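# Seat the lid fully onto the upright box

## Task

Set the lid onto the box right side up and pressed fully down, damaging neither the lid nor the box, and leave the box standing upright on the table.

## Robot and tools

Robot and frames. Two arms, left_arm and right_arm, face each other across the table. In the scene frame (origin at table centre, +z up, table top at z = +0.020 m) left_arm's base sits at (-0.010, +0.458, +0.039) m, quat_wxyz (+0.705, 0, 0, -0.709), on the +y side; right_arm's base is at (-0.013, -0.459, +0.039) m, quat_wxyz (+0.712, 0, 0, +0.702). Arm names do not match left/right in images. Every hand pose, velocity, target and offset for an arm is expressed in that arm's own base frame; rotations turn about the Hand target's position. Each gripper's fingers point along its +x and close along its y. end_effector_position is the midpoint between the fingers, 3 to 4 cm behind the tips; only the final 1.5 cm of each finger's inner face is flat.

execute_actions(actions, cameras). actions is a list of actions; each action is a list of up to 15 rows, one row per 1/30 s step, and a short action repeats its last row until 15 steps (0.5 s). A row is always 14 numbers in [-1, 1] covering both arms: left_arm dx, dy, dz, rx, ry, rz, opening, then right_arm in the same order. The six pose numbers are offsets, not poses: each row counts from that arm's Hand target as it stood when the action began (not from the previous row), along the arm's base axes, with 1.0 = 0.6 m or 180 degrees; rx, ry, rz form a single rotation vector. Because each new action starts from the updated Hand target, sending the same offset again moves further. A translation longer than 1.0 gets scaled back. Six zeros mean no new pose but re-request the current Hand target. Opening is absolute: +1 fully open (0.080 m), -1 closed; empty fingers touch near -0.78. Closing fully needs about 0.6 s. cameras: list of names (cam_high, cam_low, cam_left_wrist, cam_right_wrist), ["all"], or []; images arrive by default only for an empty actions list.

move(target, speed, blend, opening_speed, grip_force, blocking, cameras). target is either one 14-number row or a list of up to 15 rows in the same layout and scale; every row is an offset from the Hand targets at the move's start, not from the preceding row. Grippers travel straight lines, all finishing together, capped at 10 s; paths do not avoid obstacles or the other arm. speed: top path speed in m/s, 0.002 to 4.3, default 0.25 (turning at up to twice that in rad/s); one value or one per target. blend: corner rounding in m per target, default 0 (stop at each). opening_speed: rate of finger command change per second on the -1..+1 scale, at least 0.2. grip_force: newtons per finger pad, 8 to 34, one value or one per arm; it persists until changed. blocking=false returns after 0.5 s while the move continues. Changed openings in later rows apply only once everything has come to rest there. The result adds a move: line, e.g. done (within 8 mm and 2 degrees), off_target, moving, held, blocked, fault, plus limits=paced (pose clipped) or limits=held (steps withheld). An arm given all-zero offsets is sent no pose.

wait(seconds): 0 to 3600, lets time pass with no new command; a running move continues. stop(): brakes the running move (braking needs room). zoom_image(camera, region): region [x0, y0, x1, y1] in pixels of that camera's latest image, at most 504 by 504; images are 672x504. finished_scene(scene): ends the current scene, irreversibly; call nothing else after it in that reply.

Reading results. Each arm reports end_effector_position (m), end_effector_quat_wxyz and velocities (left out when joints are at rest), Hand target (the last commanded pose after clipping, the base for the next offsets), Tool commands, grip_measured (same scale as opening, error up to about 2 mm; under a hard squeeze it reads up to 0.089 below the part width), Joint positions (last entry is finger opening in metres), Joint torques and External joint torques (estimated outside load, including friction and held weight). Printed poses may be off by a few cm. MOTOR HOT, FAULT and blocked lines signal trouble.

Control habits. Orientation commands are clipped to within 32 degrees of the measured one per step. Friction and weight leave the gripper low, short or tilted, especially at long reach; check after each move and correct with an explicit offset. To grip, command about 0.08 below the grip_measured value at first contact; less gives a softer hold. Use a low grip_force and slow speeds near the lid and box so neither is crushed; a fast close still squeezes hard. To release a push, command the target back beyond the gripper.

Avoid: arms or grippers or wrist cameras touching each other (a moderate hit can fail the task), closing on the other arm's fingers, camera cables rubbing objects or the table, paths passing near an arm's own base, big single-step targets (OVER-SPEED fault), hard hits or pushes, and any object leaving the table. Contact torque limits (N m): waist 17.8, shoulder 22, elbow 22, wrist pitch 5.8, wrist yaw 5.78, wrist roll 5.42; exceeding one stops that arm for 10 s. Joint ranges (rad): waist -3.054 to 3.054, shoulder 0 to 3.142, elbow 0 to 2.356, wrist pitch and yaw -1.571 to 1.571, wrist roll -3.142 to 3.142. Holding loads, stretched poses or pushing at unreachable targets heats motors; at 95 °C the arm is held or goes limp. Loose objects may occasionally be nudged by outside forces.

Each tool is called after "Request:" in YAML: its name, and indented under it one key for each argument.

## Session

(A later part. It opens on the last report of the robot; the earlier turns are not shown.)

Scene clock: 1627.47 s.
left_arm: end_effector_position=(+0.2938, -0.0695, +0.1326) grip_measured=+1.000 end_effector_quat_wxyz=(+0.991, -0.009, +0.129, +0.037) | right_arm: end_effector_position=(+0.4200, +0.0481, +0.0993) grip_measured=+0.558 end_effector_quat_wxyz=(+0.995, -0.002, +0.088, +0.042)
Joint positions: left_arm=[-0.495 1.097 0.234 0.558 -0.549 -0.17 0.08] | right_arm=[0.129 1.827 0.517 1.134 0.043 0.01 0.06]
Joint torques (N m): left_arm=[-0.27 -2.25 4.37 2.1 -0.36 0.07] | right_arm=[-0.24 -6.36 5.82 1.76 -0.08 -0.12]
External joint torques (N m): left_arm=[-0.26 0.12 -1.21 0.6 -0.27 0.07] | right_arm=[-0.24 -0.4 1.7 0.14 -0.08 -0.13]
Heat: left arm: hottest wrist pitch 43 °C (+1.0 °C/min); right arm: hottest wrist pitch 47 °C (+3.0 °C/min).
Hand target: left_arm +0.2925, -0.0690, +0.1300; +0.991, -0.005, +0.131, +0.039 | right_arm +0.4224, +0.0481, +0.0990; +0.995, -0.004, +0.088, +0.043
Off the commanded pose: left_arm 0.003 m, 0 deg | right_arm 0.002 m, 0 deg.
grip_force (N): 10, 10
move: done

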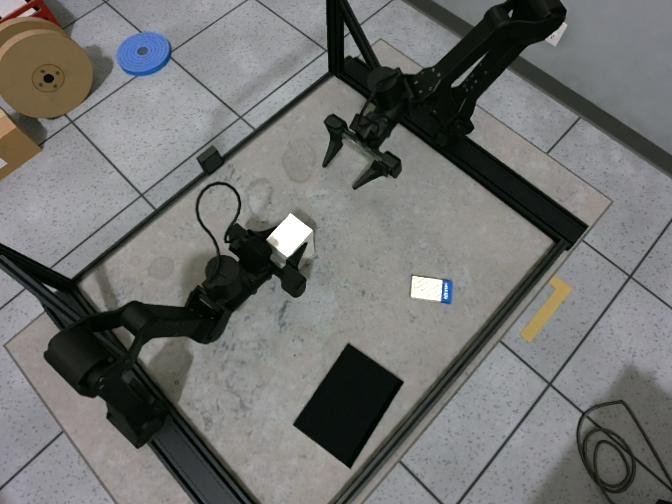

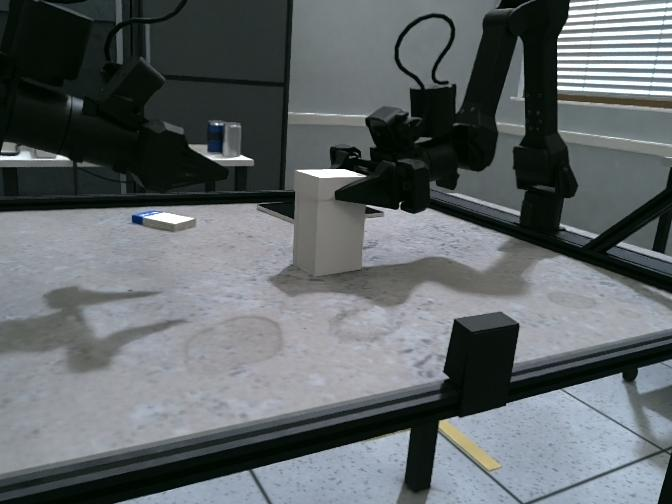

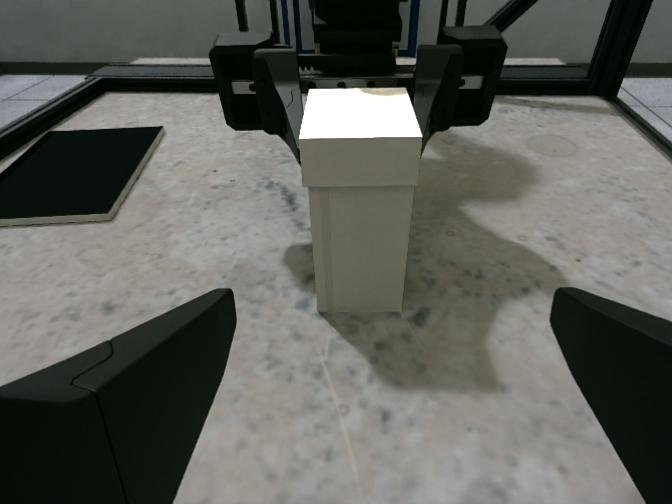

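Request:
move:
  target: [0, 0, 0, 0, 0, 0, 1.0, -0.002, 0, -0.0067, 0, 0, 0, 0.3]
  speed: 0.05
  cameras: ["cam_high", "cam_low", "cam_left_wrist"]

Request:
zoom_image:
  camera: "cam_left_wrist"
  region: [290, 130, 440, 230]

Request:
zoom_image:
  camera: "cam_low"
  region: [290, 160, 370, 220]

Scene clock: 1641.33 s.
left_arm: end_effector_position=(+0.2938, -0.0695, +0.1326) grip_measured=+1.000 end_effector_quat_wxyz=(+0.991, -0.009, +0.129, +0.037) | right_arm: end_effector_position=(+0.4208, +0.0482, +0.0986) grip_measured=+0.558 end_effector_quat_wxyz=(+0.996, -0.002, +0.084, +0.042)
Joint positions: left_arm=[-0.495 1.097 0.234 0.558 -0.549 -0.17 0.08] | right_arm=[0.129 1.841 0.517 1.157 0.043 0.01 0.06]
Joint torques (N m): left_arm=[-0.31 -2.31 4.39 2.1 -0.36 0.07] | right_arm=[-0.17 -6.16 5.02 1.82 -0.1 -0.09]
External joint torques (N m): left_arm=[-0.31 0.05 -1.17 0.6 -0.26 0.07] | right_arm=[-0.16 -0.27 1 0.24 -0.1 -0.09]
Heat: left arm: hottest wrist pitch 43 °C (+1.0 °C/min); right arm: hottest wrist pitch 47 °C (+3.0 °C/min).
Hand target: left_arm +0.2925, -0.0690, +0.1300; +0.991, -0.005, +0.131, +0.039 | right_arm +0.4212, +0.0481, +0.0950; +0.995, -0.004, +0.087, +0.043
Off the commanded pose: left_arm 0.003 m, 0 deg | right_arm 0.004 m, 1 deg.
grip_force (N): 10, 10
move: done

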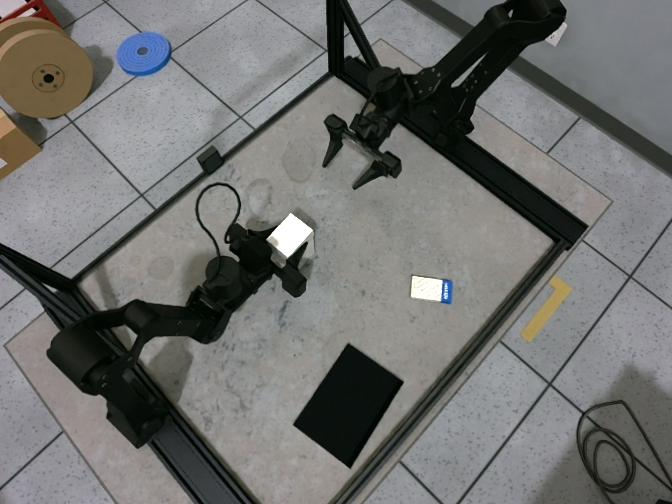

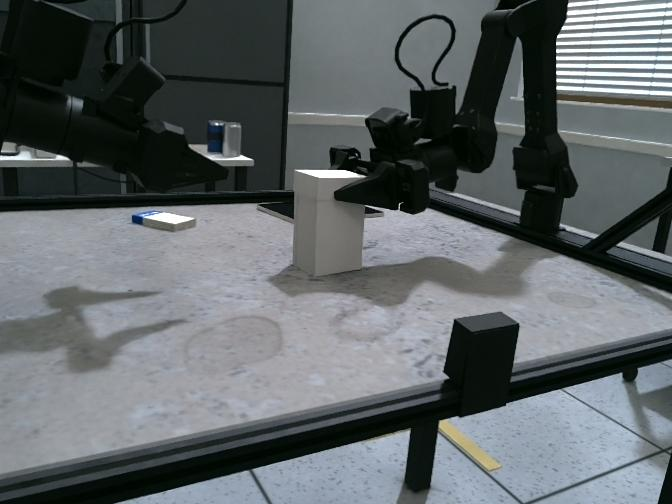

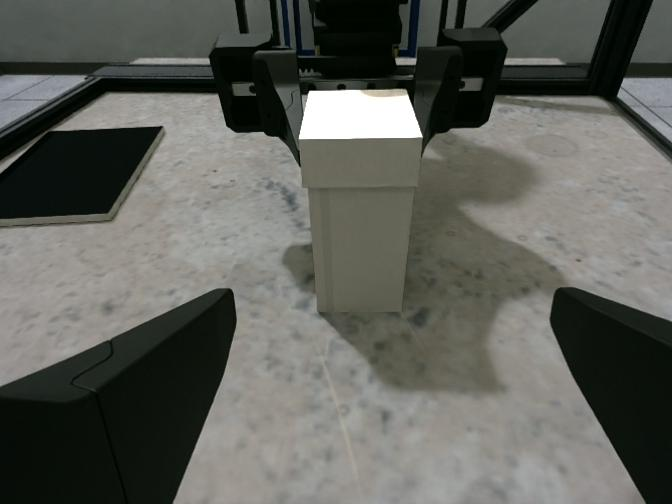

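Scaled by 3.360 from the camera's image (finer frame: 960x720).

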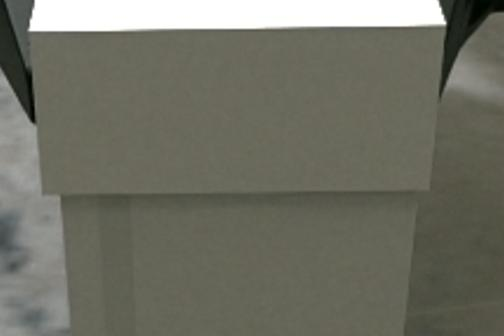

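Scaled by 6.300 from the camera's image (finer frame: 960x720).

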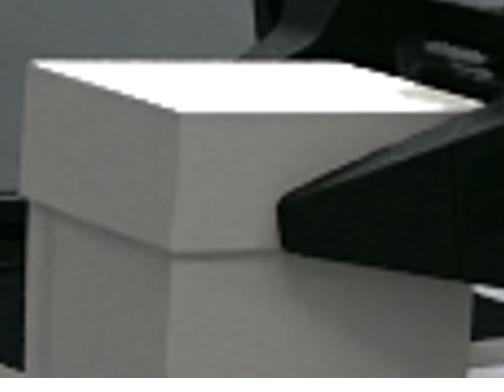

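Request:
move:
  target:
    - [0, 0, 0, 0, 0, 0, 1.0, 0, 0, 0.0113, 0, 0, 0, 0.3]
    - [0, 0, 0, 0, 0, 0, 1.0, 0.0058, 0.0011, 0.0108, 0, 0, 0, 0.3]
  speed: 0.05
  cameras: ["cam_high", "cam_low", "cam_left_wrist"]

Request:
zoom_image:
  camera: "cam_left_wrist"
  region: [290, 130, 440, 230]

Request:
zoom_image:
  camera: "cam_low"
  region: [290, 160, 370, 220]

Scene clock: 1679.00 s.
left_arm: end_effector_position=(+0.2938, -0.0695, +0.1326) grip_measured=+1.000 end_effector_quat_wxyz=(+0.991, -0.009, +0.129, +0.037) | right_arm: end_effector_position=(+0.4221, +0.0483, +0.0998) grip_measured=+0.558 end_effector_quat_wxyz=(+0.995, -0.003, +0.090, +0.042)
Joint positions: left_arm=[-0.495 1.097 0.234 0.558 -0.549 -0.17 0.08] | right_arm=[0.129 1.827 0.527 1.12 0.043 0.01 0.06]
Joint torques (N m): left_arm=[-0.33 -2.33 4.37 2.08 -0.37 0.08] | right_arm=[-0.15 -7.09 5.86 1.62 -0.04 -0.06]
External joint torques (N m): left_arm=[-0.34 0.04 -1.22 0.57 -0.27 0.08] | right_arm=[-0.18 -1.18 1.74 0.03 -0.04 -0.06]
Heat: left arm: hottest wrist pitch 43 °C (+0.0 °C/min); right arm: hottest wrist pitch 47 °C (+0.0 °C/min).
Hand target: left_arm +0.2925, -0.0690, +0.1300; +0.991, -0.005, +0.131, +0.039 | right_arm +0.4247, +0.0487, +0.1015; +0.995, -0.004, +0.087, +0.043
Off the commanded pose: left_arm 0.003 m, 0 deg | right_arm 0.003 m, 0 deg.
grip_force (N): 10, 10
move: done

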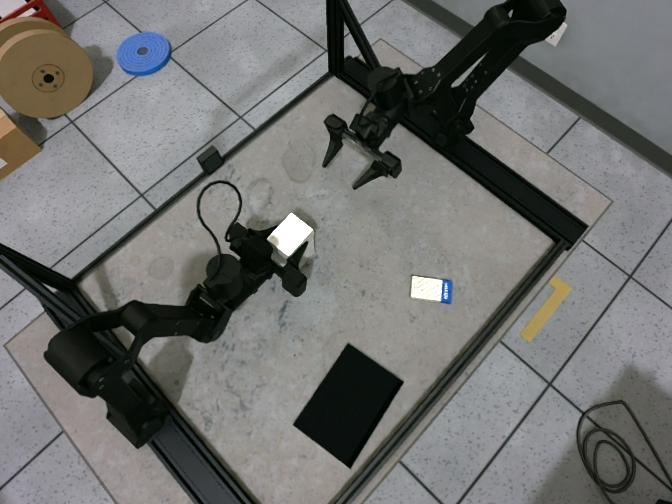

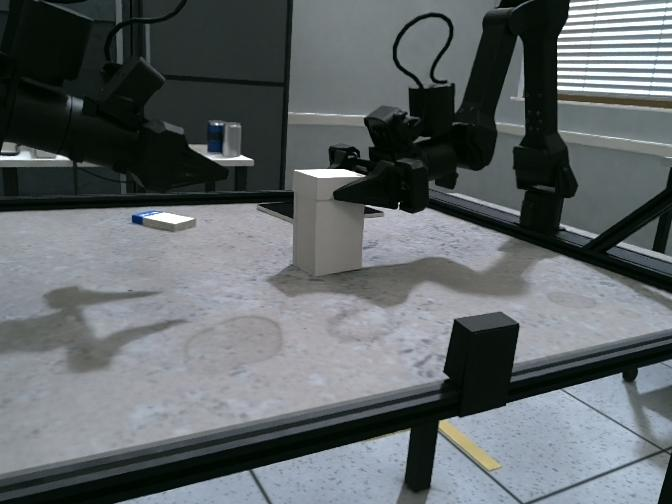

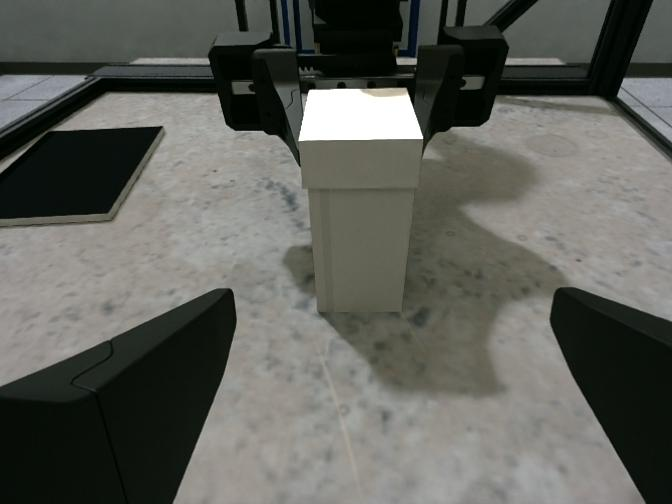

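Scaled by 3.360 from the camera's image (finer frame: 960x720).

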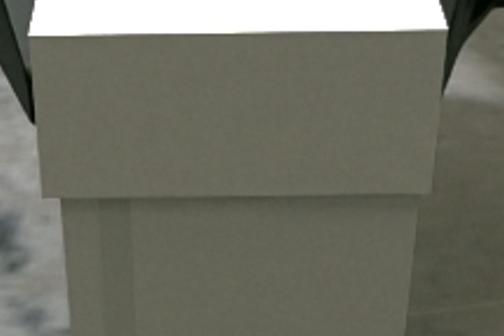

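Scaled by 6.300 from the camera's image (finer frame: 960x720).

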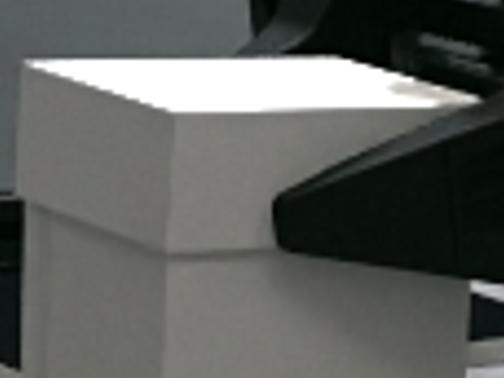

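Request:
move:
  target:
    - [0, 0, 0, 0, 0, 0, 1.0, 0, 0, 0.0075, 0, 0, 0, 0.3]
    - [0, 0, 0, 0, 0, 0, 1.0, 0.005, 0.0005, 0.0067, 0, 0, 0, 0.3]
  speed: 0.05
  cameras: ["cam_high", "cam_low", "cam_left_wrist"]

Request:
zoom_image:
  camera: "cam_left_wrist"
  region: [290, 130, 440, 230]

Request:
zoom_image:
  camera: "cam_low"
  region: [290, 160, 370, 220]

Scene clock: 1697.73 s.
left_arm: end_effector_position=(+0.2938, -0.0695, +0.1326) grip_measured=+1.000 end_effector_quat_wxyz=(+0.991, -0.009, +0.129, +0.037) | right_arm: end_effector_position=(+0.4242, +0.0486, +0.1008) grip_measured=+0.558 end_effector_quat_wxyz=(+0.995, -0.003, +0.094, +0.042)
Joint positions: left_arm=[-0.495 1.097 0.234 0.558 -0.549 -0.17 0.08] | right_arm=[0.129 1.82 0.54 1.091 0.043 0.01 0.06]
Joint torques (N m): left_arm=[-0.33 -2.22 4.43 2.08 -0.37 0.06] | right_arm=[-0.15 -7.66 6.29 1.81 -0.11 -0.08]
External joint torques (N m): left_arm=[-0.32 0.16 -1.14 0.57 -0.28 0.05] | right_arm=[-0.14 -1.63 1.98 0.18 -0.11 -0.09]
Heat: left arm: hottest wrist pitch 43 °C (+0.0 °C/min); right arm: hottest wrist pitch 45 °C (-2.0 °C/min).
Hand target: left_arm +0.2925, -0.0690, +0.1300; +0.991, -0.005, +0.131, +0.039 | right_arm +0.4278, +0.0490, +0.1056; +0.995, -0.004, +0.087, +0.043
Off the commanded pose: left_arm 0.003 m, 0 deg | right_arm 0.006 m, 1 deg.
grip_force (N): 10, 10
move: done

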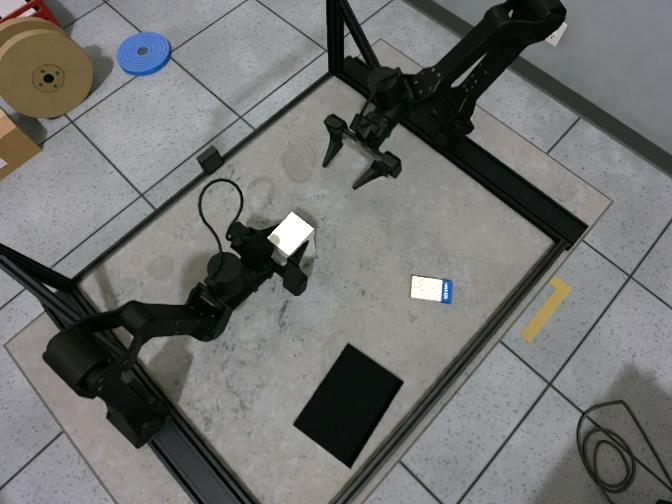

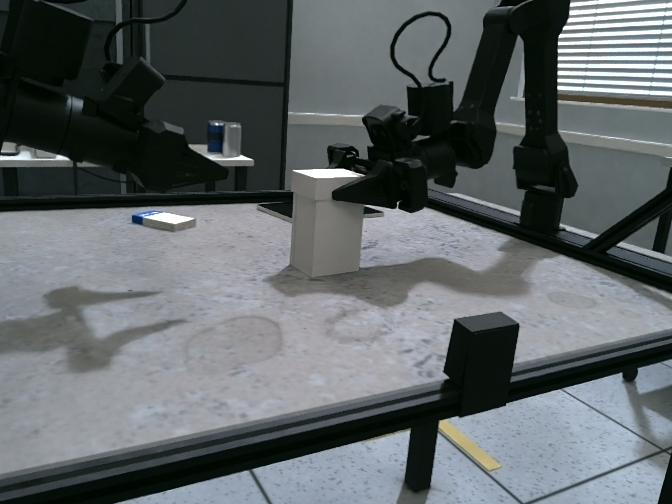

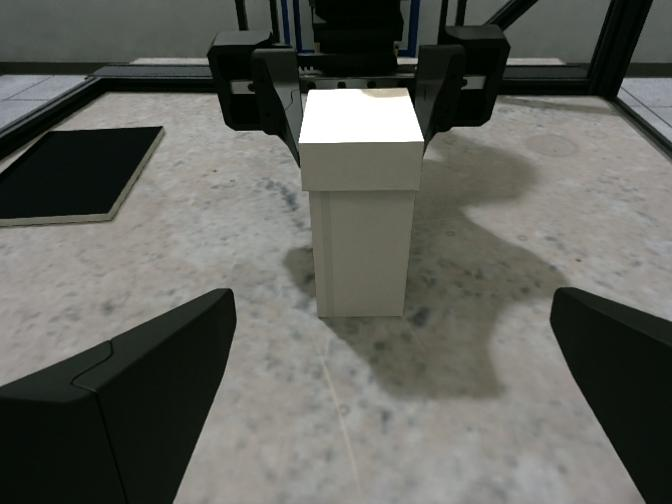

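Scaled by 3.360 from the camera's image (finer frame: 960x720).

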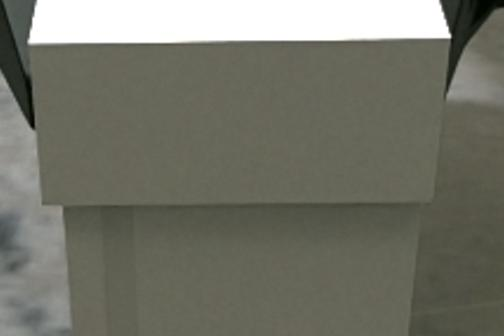

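Scaled by 6.300 from the camera's image (finer frame: 960x720).

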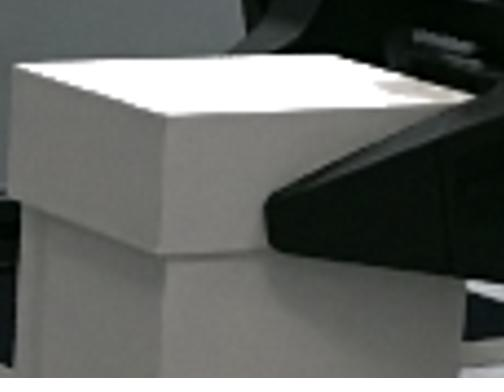

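Request:
move:
  target: [0, 0, 0, 0, 0, 0, 1.0, 0, 0, 0.0167, 0, 0, 0, 0.3]
  speed: 0.05
  cameras: ["cam_high", "cam_low", "cam_left_wrist"]

Request:
zoom_image:
  camera: "cam_left_wrist"
  region: [290, 130, 440, 230]

Request:
zoom_image:
  camera: "cam_low"
  region: [290, 160, 370, 220]

Scene clock: 1712.57 s.
left_arm: end_effector_position=(+0.2938, -0.0695, +0.1326) grip_measured=+1.000 end_effector_quat_wxyz=(+0.991, -0.009, +0.129, +0.037) | right_arm: end_effector_position=(+0.4246, +0.0487, +0.1050) grip_measured=+0.558 end_effector_quat_wxyz=(+0.994, -0.004, +0.101, +0.042)
Joint positions: left_arm=[-0.495 1.097 0.234 0.558 -0.549 -0.17 0.08] | right_arm=[0.129 1.79 0.55 1.037 0.043 0.01 0.06]
Joint torques (N m): left_arm=[-0.31 -2.29 4.44 2.06 -0.39 0.09] | right_arm=[-0.07 -9.24 6.36 1.82 -0.04 -0.09]
External joint torques (N m): left_arm=[-0.31 0.06 -1.14 0.55 -0.29 0.09] | right_arm=[-0.04 -3.3 1.96 0.21 -0.05 -0.09]
Heat: left arm: hottest wrist pitch 43 °C (+0.0 °C/min); right arm: hottest wrist pitch 46 °C (-1.0 °C/min).
Hand target: left_arm +0.2925, -0.0690, +0.1300; +0.991, -0.005, +0.131, +0.039 | right_arm +0.4278, +0.0490, +0.1155; +0.995, -0.004, +0.087, +0.043
Off the commanded pose: left_arm 0.003 m, 0 deg | right_arm 0.011 m, 2 deg.
grip_force (N): 10, 10
move: off_target (right_arm)

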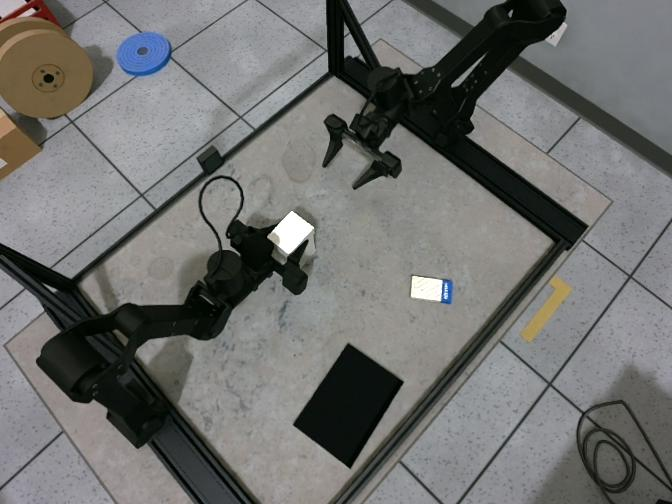

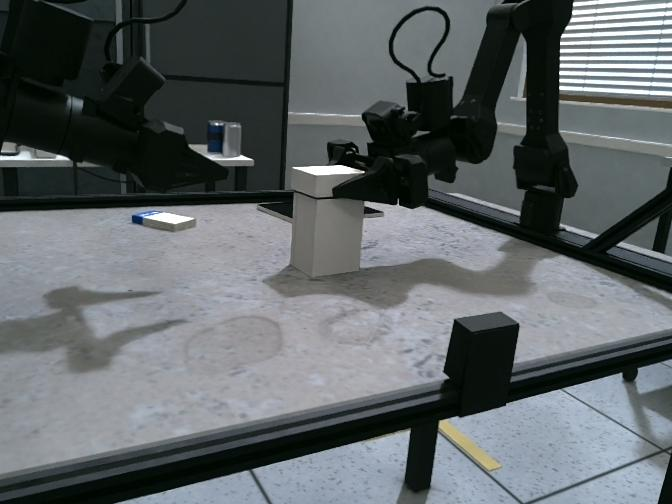

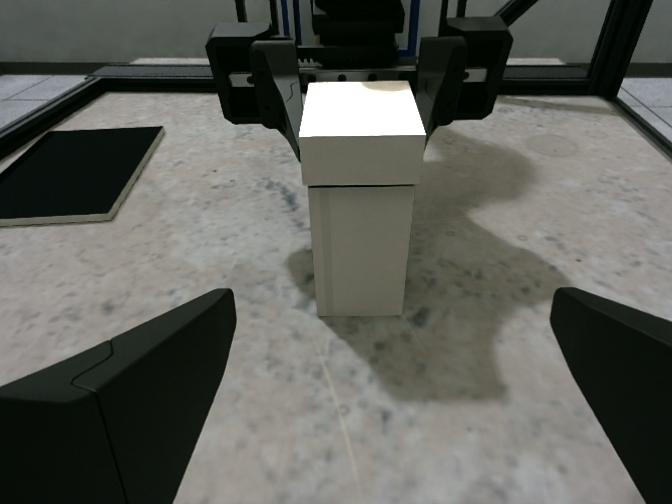

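Scaled by 3.360 from the camera's image (finer frame: 960x720).

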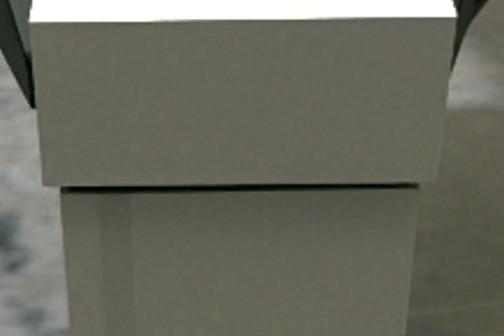

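Scaled by 6.300 from the camera's image (finer frame: 960x720).

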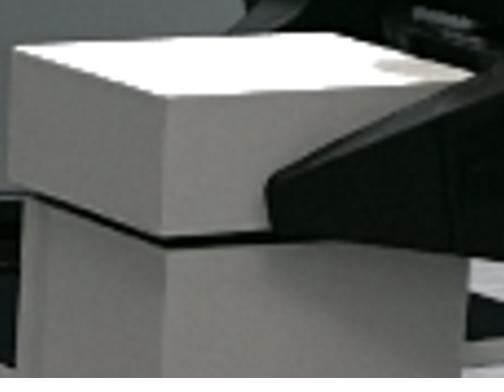

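Request:
move:
  target: [0, 0, 0, 0, 0, 0, 1.0, 0.0012, 0, -0.025, 0, 0, 0, 0.3]
  speed: 0.05
  cameras: ["cam_high", "cam_low", "cam_left_wrist"]

Request:
zoom_image:
  camera: "cam_left_wrist"
  region: [290, 130, 440, 230]

Request:
zoom_image:
  camera: "cam_low"
  region: [290, 160, 370, 220]

Scene clock: 1736.57 s.
left_arm: end_effector_position=(+0.2938, -0.0695, +0.1326) grip_measured=+1.000 end_effector_quat_wxyz=(+0.991, -0.009, +0.129, +0.037) | right_arm: end_effector_position=(+0.4276, +0.0491, +0.1007) grip_measured=+0.558 end_effector_quat_wxyz=(+0.995, -0.003, +0.089, +0.042)
Joint positions: left_arm=[-0.495 1.097 0.234 0.558 -0.549 -0.17 0.08] | right_arm=[0.129 1.839 0.55 1.11 0.043 0.01 0.06]
Joint torques (N m): left_arm=[-0.3 -2.31 4.43 2.1 -0.36 0.06] | right_arm=[-0.14 -6.74 5.16 2.17 -0.11 -0.09]
External joint torques (N m): left_arm=[-0.31 0.06 -1.16 0.59 -0.26 0.06] | right_arm=[-0.18 -0.66 0.98 0.56 -0.1 -0.09]
Heat: left arm: hottest wrist pitch 44 °C (+1.0 °C/min); right arm: hottest wrist pitch 43 °C (-4.0 °C/min).
Hand target: left_arm +0.2925, -0.0690, +0.1300; +0.991, -0.005, +0.131, +0.039 | right_arm +0.4285, +0.0490, +0.1005; +0.995, -0.004, +0.087, +0.043
Off the commanded pose: left_arm 0.003 m, 0 deg | right_arm 0.001 m, 0 deg.
grip_force (N): 10, 10
move: done

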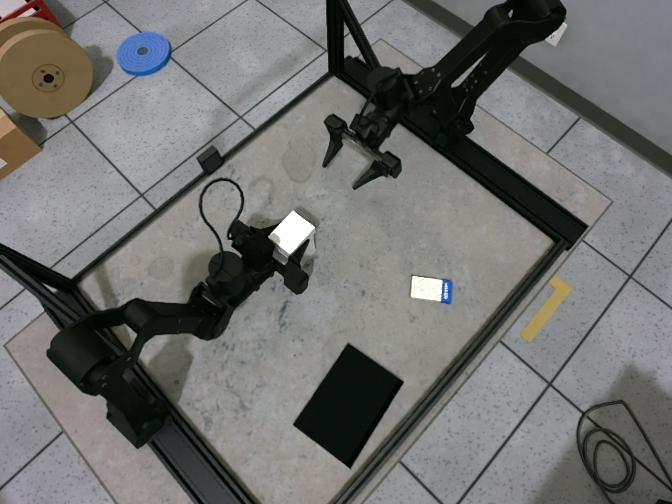

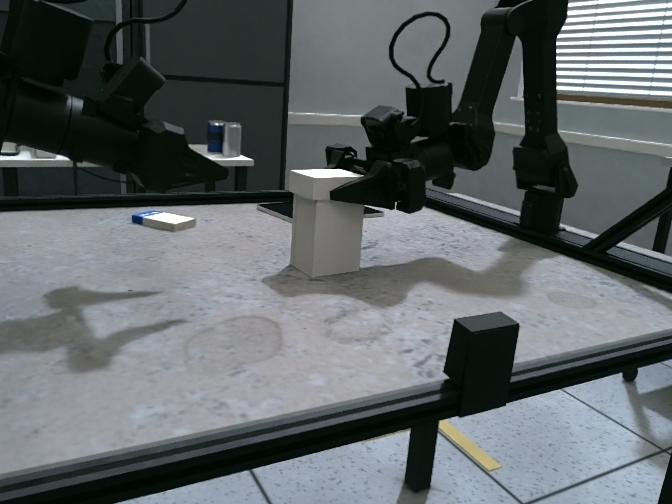

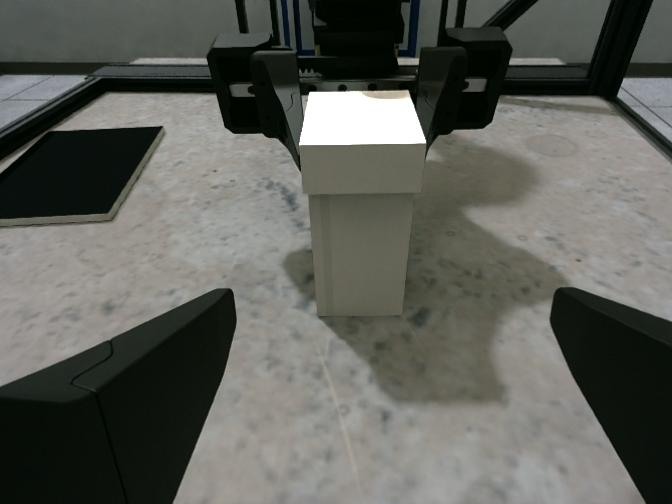

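Scaled by 3.360 from the camera's image (finer frame: 960x720).

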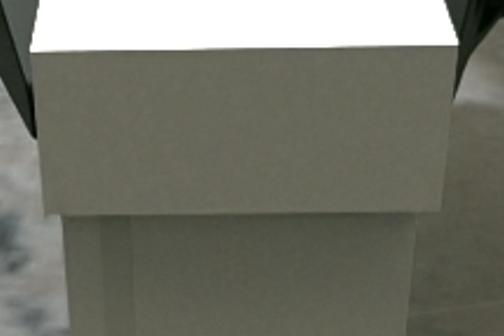

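Scaled by 6.300 from the camera's image (finer frame: 960x720).

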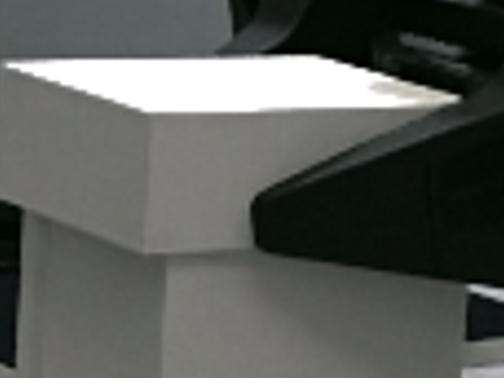

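Request:
move:
  target: [0, 0, 0, 0, 0, 0, 1.0, 0.0, -0.0015, 0.0117, -0.0039, 0.0443, 0, 0.3]
  speed: 0.05
  cameras: ["cam_high", "cam_low", "cam_left_wrist"]

Request:
zoom_image:
  camera: "cam_left_wrist"
  region: [290, 100, 440, 220]

Request:
zoom_image:
  camera: "cam_low"
  region: [280, 150, 380, 220]

Scene clock: 1766.60 s.
left_arm: end_effector_position=(+0.2938, -0.0695, +0.1326) grip_measured=+1.000 end_effector_quat_wxyz=(+0.991, -0.009, +0.129, +0.037) | right_arm: end_effector_position=(+0.4253, +0.0485, +0.0979) grip_measured=+0.558 end_effector_quat_wxyz=(+0.985, -0.009, +0.168, +0.042)
Joint positions: left_arm=[-0.495 1.097 0.234 0.558 -0.549 -0.17 0.08] | right_arm=[0.128 1.727 0.61 0.778 0.041 0.01 0.06]
Joint torques (N m): left_arm=[-0.33 -2.35 4.45 2.09 -0.37 0.09] | right_arm=[-0.39 -9.19 6.96 1.65 -0.15 0.04]
External joint torques (N m): left_arm=[-0.34 0.02 -1.15 0.58 -0.27 0.09] | right_arm=[-0.4 -3.22 2.09 0.06 -0.15 0.04]
Heat: left arm: hottest wrist pitch 44 °C (+1.0 °C/min); right arm: hottest wrist pitch 48 °C (+3.0 °C/min).
Hand target: left_arm +0.2925, -0.0690, +0.1300; +0.991, -0.005, +0.131, +0.039 | right_arm +0.4285, +0.0481, +0.1076; +0.987, -0.007, +0.157, +0.043
Off the commanded pose: left_arm 0.003 m, 0 deg | right_arm 0.010 m, 1 deg.
grip_force (N): 10, 10
move: off_target (right_arm)

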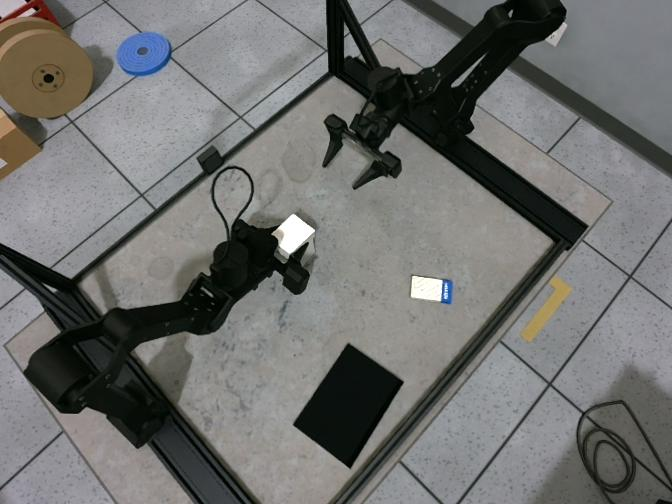

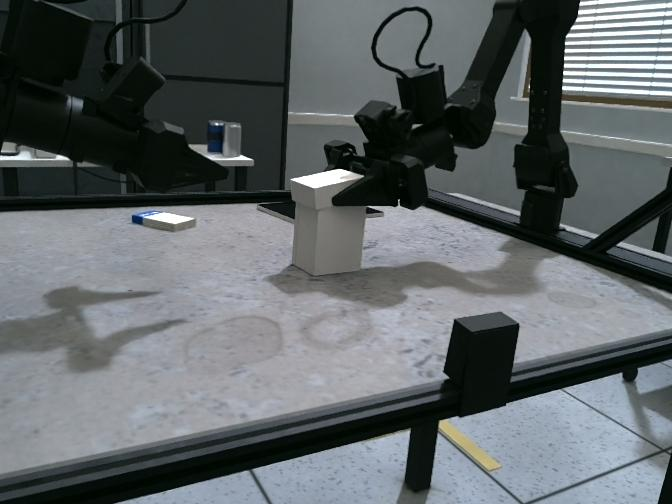

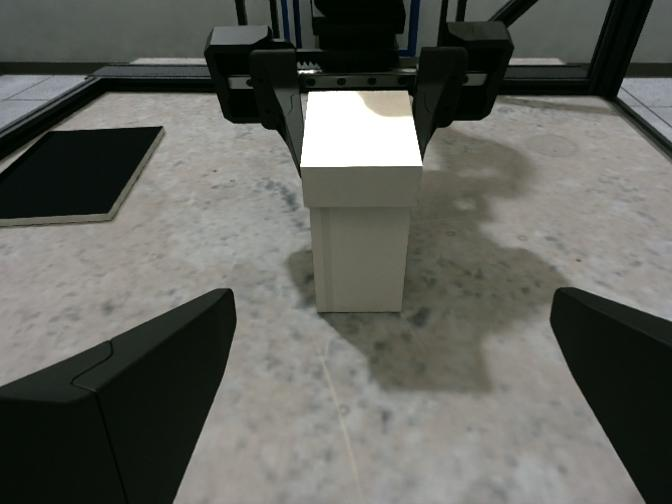

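Scaled by 3.360 from the camera's image (finer frame: 960x720).

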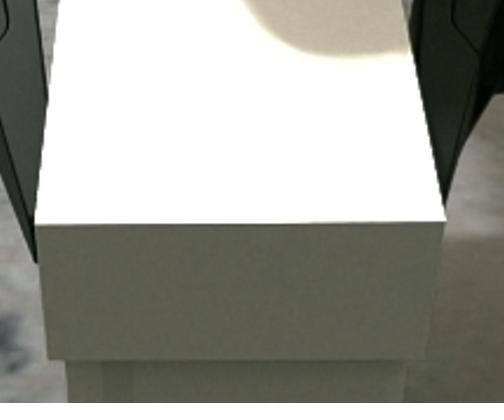

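Scaled by 5.040 from the camera's image (finer frame: 960x720).

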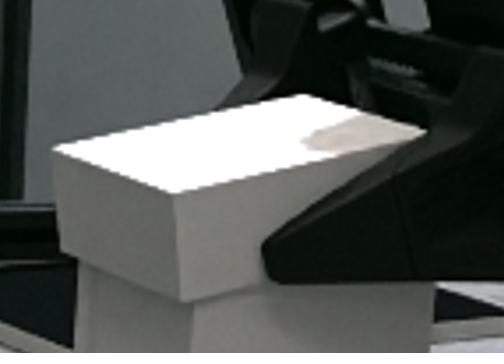

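Request:
move:
  target: [0, 0, 0, 0, 0, 0, 1.0, -0.0108, -0.0005, -0.0377, 0.0042, -0.0476, 0, 0.3]
  speed: 0.05
  cameras: ["cam_high", "cam_low", "cam_left_wrist"]

Request:
zoom_image:
  camera: "cam_left_wrist"
  region: [290, 100, 440, 220]

Request:
zoom_image:
  camera: "cam_low"
  region: [280, 150, 380, 220]

Scene clock: 1810.17 s.
left_arm: end_effector_position=(+0.2938, -0.0695, +0.1326) grip_measured=+1.000 end_effector_quat_wxyz=(+0.991, -0.009, +0.129, +0.037) | right_arm: end_effector_position=(+0.4249, +0.0485, +0.0941) grip_measured=+0.558 end_effector_quat_wxyz=(+0.997, -0.001, +0.070, +0.043)
Joint positions: left_arm=[-0.495 1.097 0.234 0.558 -0.549 -0.17 0.08] | right_arm=[0.128 1.9 0.524 1.236 0.041 0.01 0.06]
Joint torques (N m): left_arm=[-0.32 -2.38 4.37 2.06 -0.34 0.08] | right_arm=[-0.21 -5.85 3.33 1.67 -0.02 -0.08]
External joint torques (N m): left_arm=[-0.33 0.04 -1.3 0.53 -0.24 0.07] | right_arm=[-0.17 0.26 -0.51 0.07 -0.02 -0.08]
Heat: left arm: hottest wrist pitch 44 °C (+0.0 °C/min); right arm: hottest shoulder 46 °C (+5.1 °C/min).
Hand target: left_arm +0.2925, -0.0690, +0.1300; +0.991, -0.005, +0.131, +0.039 | right_arm +0.4220, +0.0478, +0.0848; +0.996, -0.004, +0.082, +0.043
Off the commanded pose: left_arm 0.003 m, 0 deg | right_arm 0.010 m, 1 deg.
grip_force (N): 10, 10
move: off_target (right_arm)

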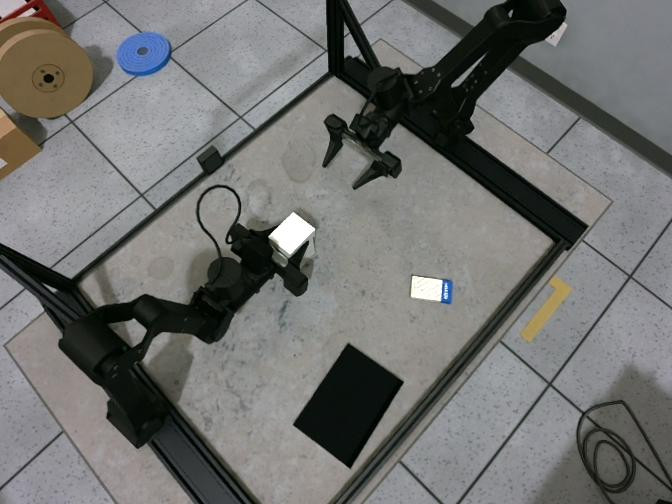

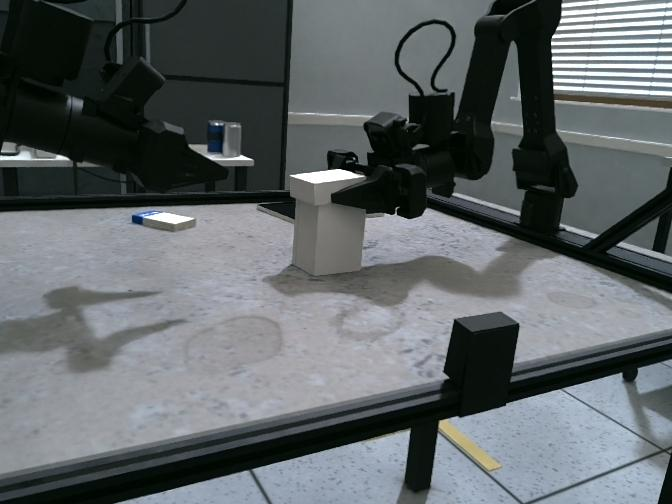

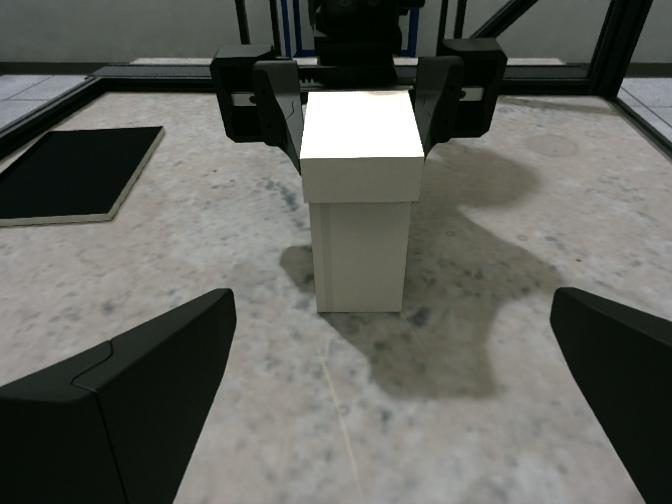

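Scaled by 3.360 from the camera's image (finer frame: 960x720).

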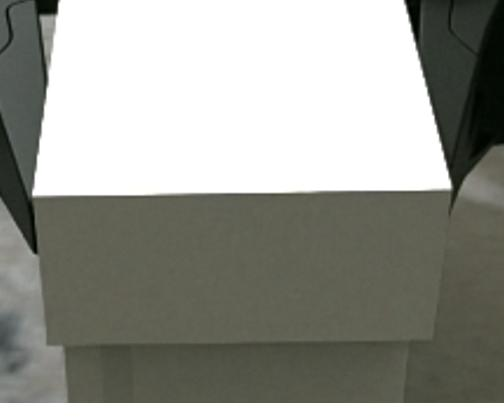

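Scaled by 5.040 from the camera's image (finer frame: 960x720).

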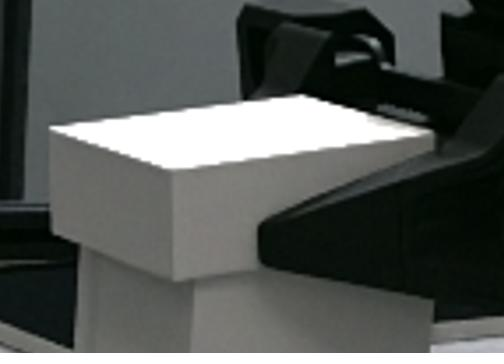

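Request:
move:
  target:
    - [0, 0, 0, 0, 0, 0, 1.0, 0.003, 0, 0.0187, 0, 0, 0, 0.3]
    - [0, 0, 0, 0, 0, 0, 1.0, -0.0117, -0.0008, 0.0175, 0, 0, 0, 0.3]
  speed: 0.05
  cameras: ["cam_high", "cam_low", "cam_left_wrist"]

Request:
zoom_image:
  camera: "cam_left_wrist"
  region: [290, 100, 440, 220]

Request:
zoom_image:
  camera: "cam_low"
  region: [280, 150, 380, 220]

Scene clock: 1838.40 s.
left_arm: end_effector_position=(+0.2938, -0.0695, +0.1326) grip_measured=+1.000 end_effector_quat_wxyz=(+0.991, -0.009, +0.129, +0.037) | right_arm: end_effector_position=(+0.4166, +0.0474, +0.0921) grip_measured=+0.558 end_effector_quat_wxyz=(+0.995, -0.003, +0.087, +0.043)
Joint positions: left_arm=[-0.495 1.097 0.234 0.558 -0.549 -0.17 0.08] | right_arm=[0.128 1.857 0.497 1.186 0.041 0.01 0.06]
Joint torques (N m): left_arm=[-0.27 -2.25 4.42 2.12 -0.36 0.08] | right_arm=[0 -8.87 3.79 2.03 0.02 -0.07]
External joint torques (N m): left_arm=[-0.3 0.12 -1.16 0.6 -0.26 0.08] | right_arm=[0.03 -3.09 -0.04 0.46 0.01 -0.08]
Heat: left arm: hottest wrist pitch 44 °C (+0.0 °C/min); right arm: hottest shoulder 43 °C (-1.0 °C/min).
Hand target: left_arm +0.2925, -0.0690, +0.1300; +0.991, -0.005, +0.131, +0.039 | right_arm +0.4149, +0.0473, +0.0954; +0.996, -0.004, +0.082, +0.043
Off the commanded pose: left_arm 0.003 m, 0 deg | right_arm 0.004 m, 1 deg.
grip_force (N): 10, 10
move: done

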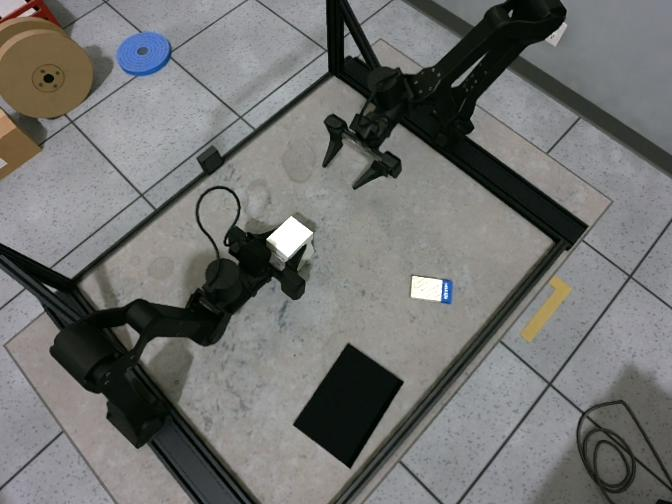

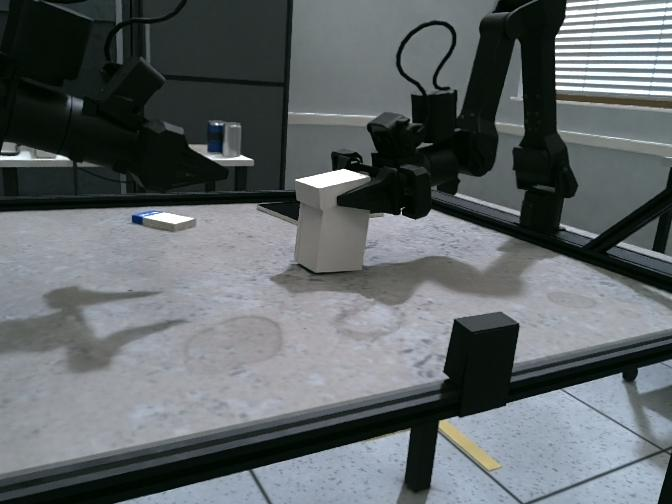

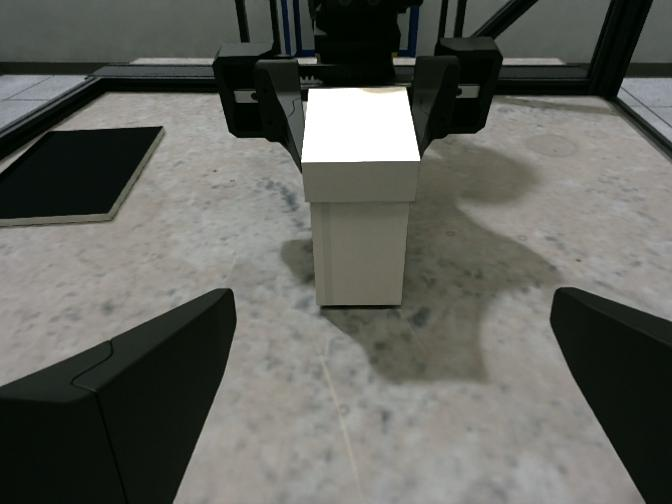

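Scaled by 3.360 from the camera's image (finer frame: 960x720).

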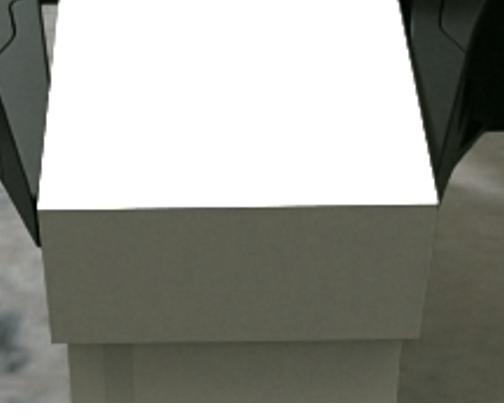

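Scaled by 5.040 from the camera's image (finer frame: 960x720).

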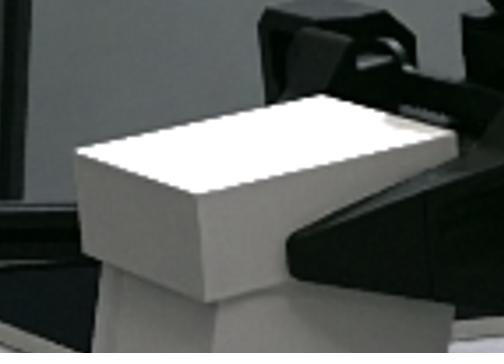

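Request:
move:
  target: [0, 0, 0, 0, 0, 0, 1.0, 0.0077, 0.0005, -0.019, 0.0039, -0.0443, 0, 0.3]
  speed: 0.05
  cameras: ["cam_high", "cam_low", "cam_left_wrist"]

Request:
zoom_image:
  camera: "cam_left_wrist"
  region: [290, 100, 440, 220]

Request:
zoom_image:
  camera: "cam_low"
  region: [280, 150, 380, 280]

Scene clock: 1870.23 s.
left_arm: end_effector_position=(+0.2938, -0.0695, +0.1326) grip_measured=+1.000 end_effector_quat_wxyz=(+0.991, -0.009, +0.129, +0.037) | right_arm: end_effector_position=(+0.4191, +0.0477, +0.0895) grip_measured=+0.558 end_effector_quat_wxyz=(+0.999, +0.001, +0.006, +0.044)
Joint positions: left_arm=[-0.495 1.097 0.234 0.558 -0.549 -0.17 0.08] | right_arm=[0.128 2.057 0.488 1.557 0.041 0.004 0.06]
Joint torques (N m): left_arm=[-0.36 -2.33 4.57 2.08 -0.36 0.09] | right_arm=[0.01 -6.02 3.86 1.6 0.01 -0.07]
External joint torques (N m): left_arm=[-0.38 0.04 -1.01 0.57 -0.26 0.09] | right_arm=[0.06 0.21 0.99 0.02 0 -0.08]
Heat: left arm: hottest wrist pitch 45 °C (+1.0 °C/min); right arm: hottest wrist pitch 47 °C (+1.0 °C/min).
Hand target: left_arm +0.2925, -0.0690, +0.1300; +0.991, -0.005, +0.131, +0.039 | right_arm +0.4196, +0.0476, +0.0841; +0.999, -0.001, +0.012, +0.043
Off the commanded pose: left_arm 0.003 m, 0 deg | right_arm 0.006 m, 1 deg.
grip_force (N): 10, 10
move: done

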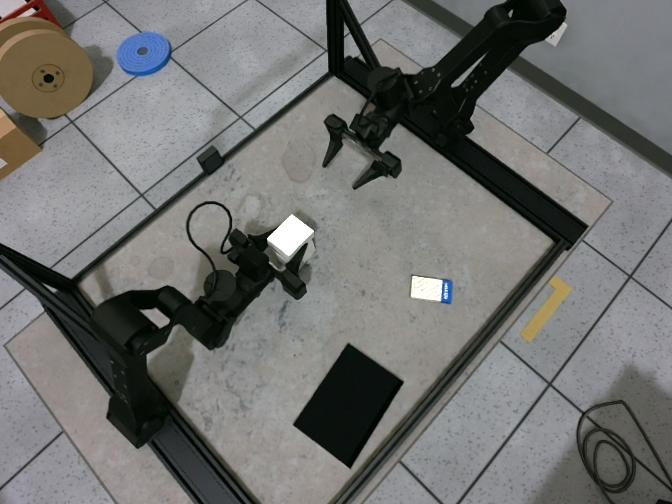

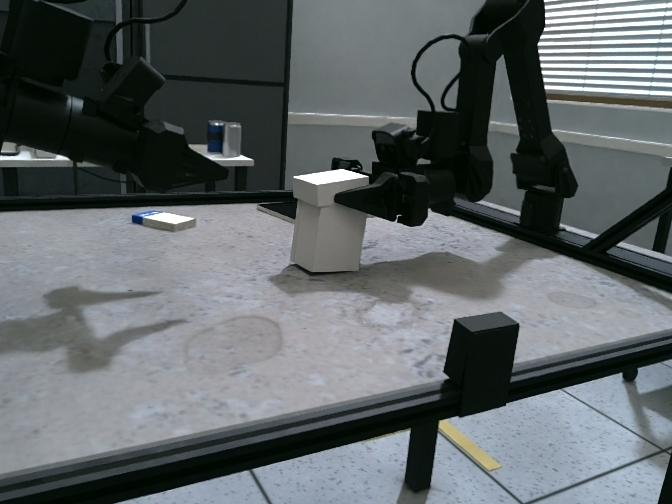

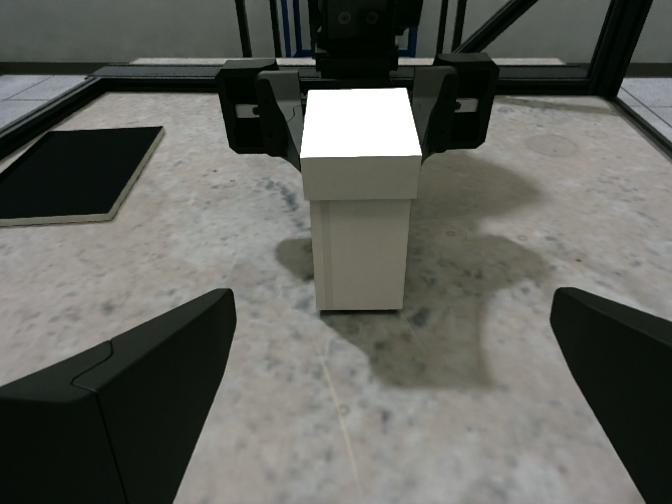

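Scaled by 3.360 from the camera's image (finer frame: 960x720).

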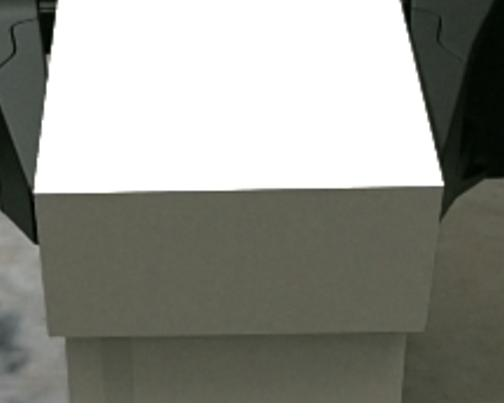

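Scaled by 3.877 from the camera's image (finer frame: 960x720).

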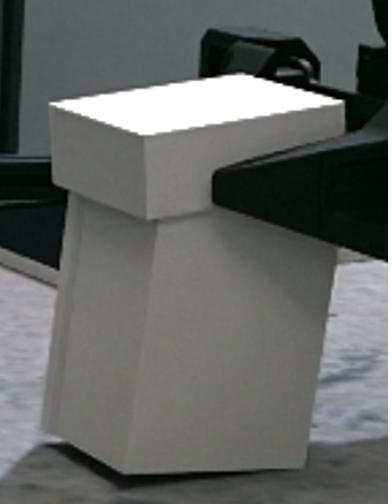

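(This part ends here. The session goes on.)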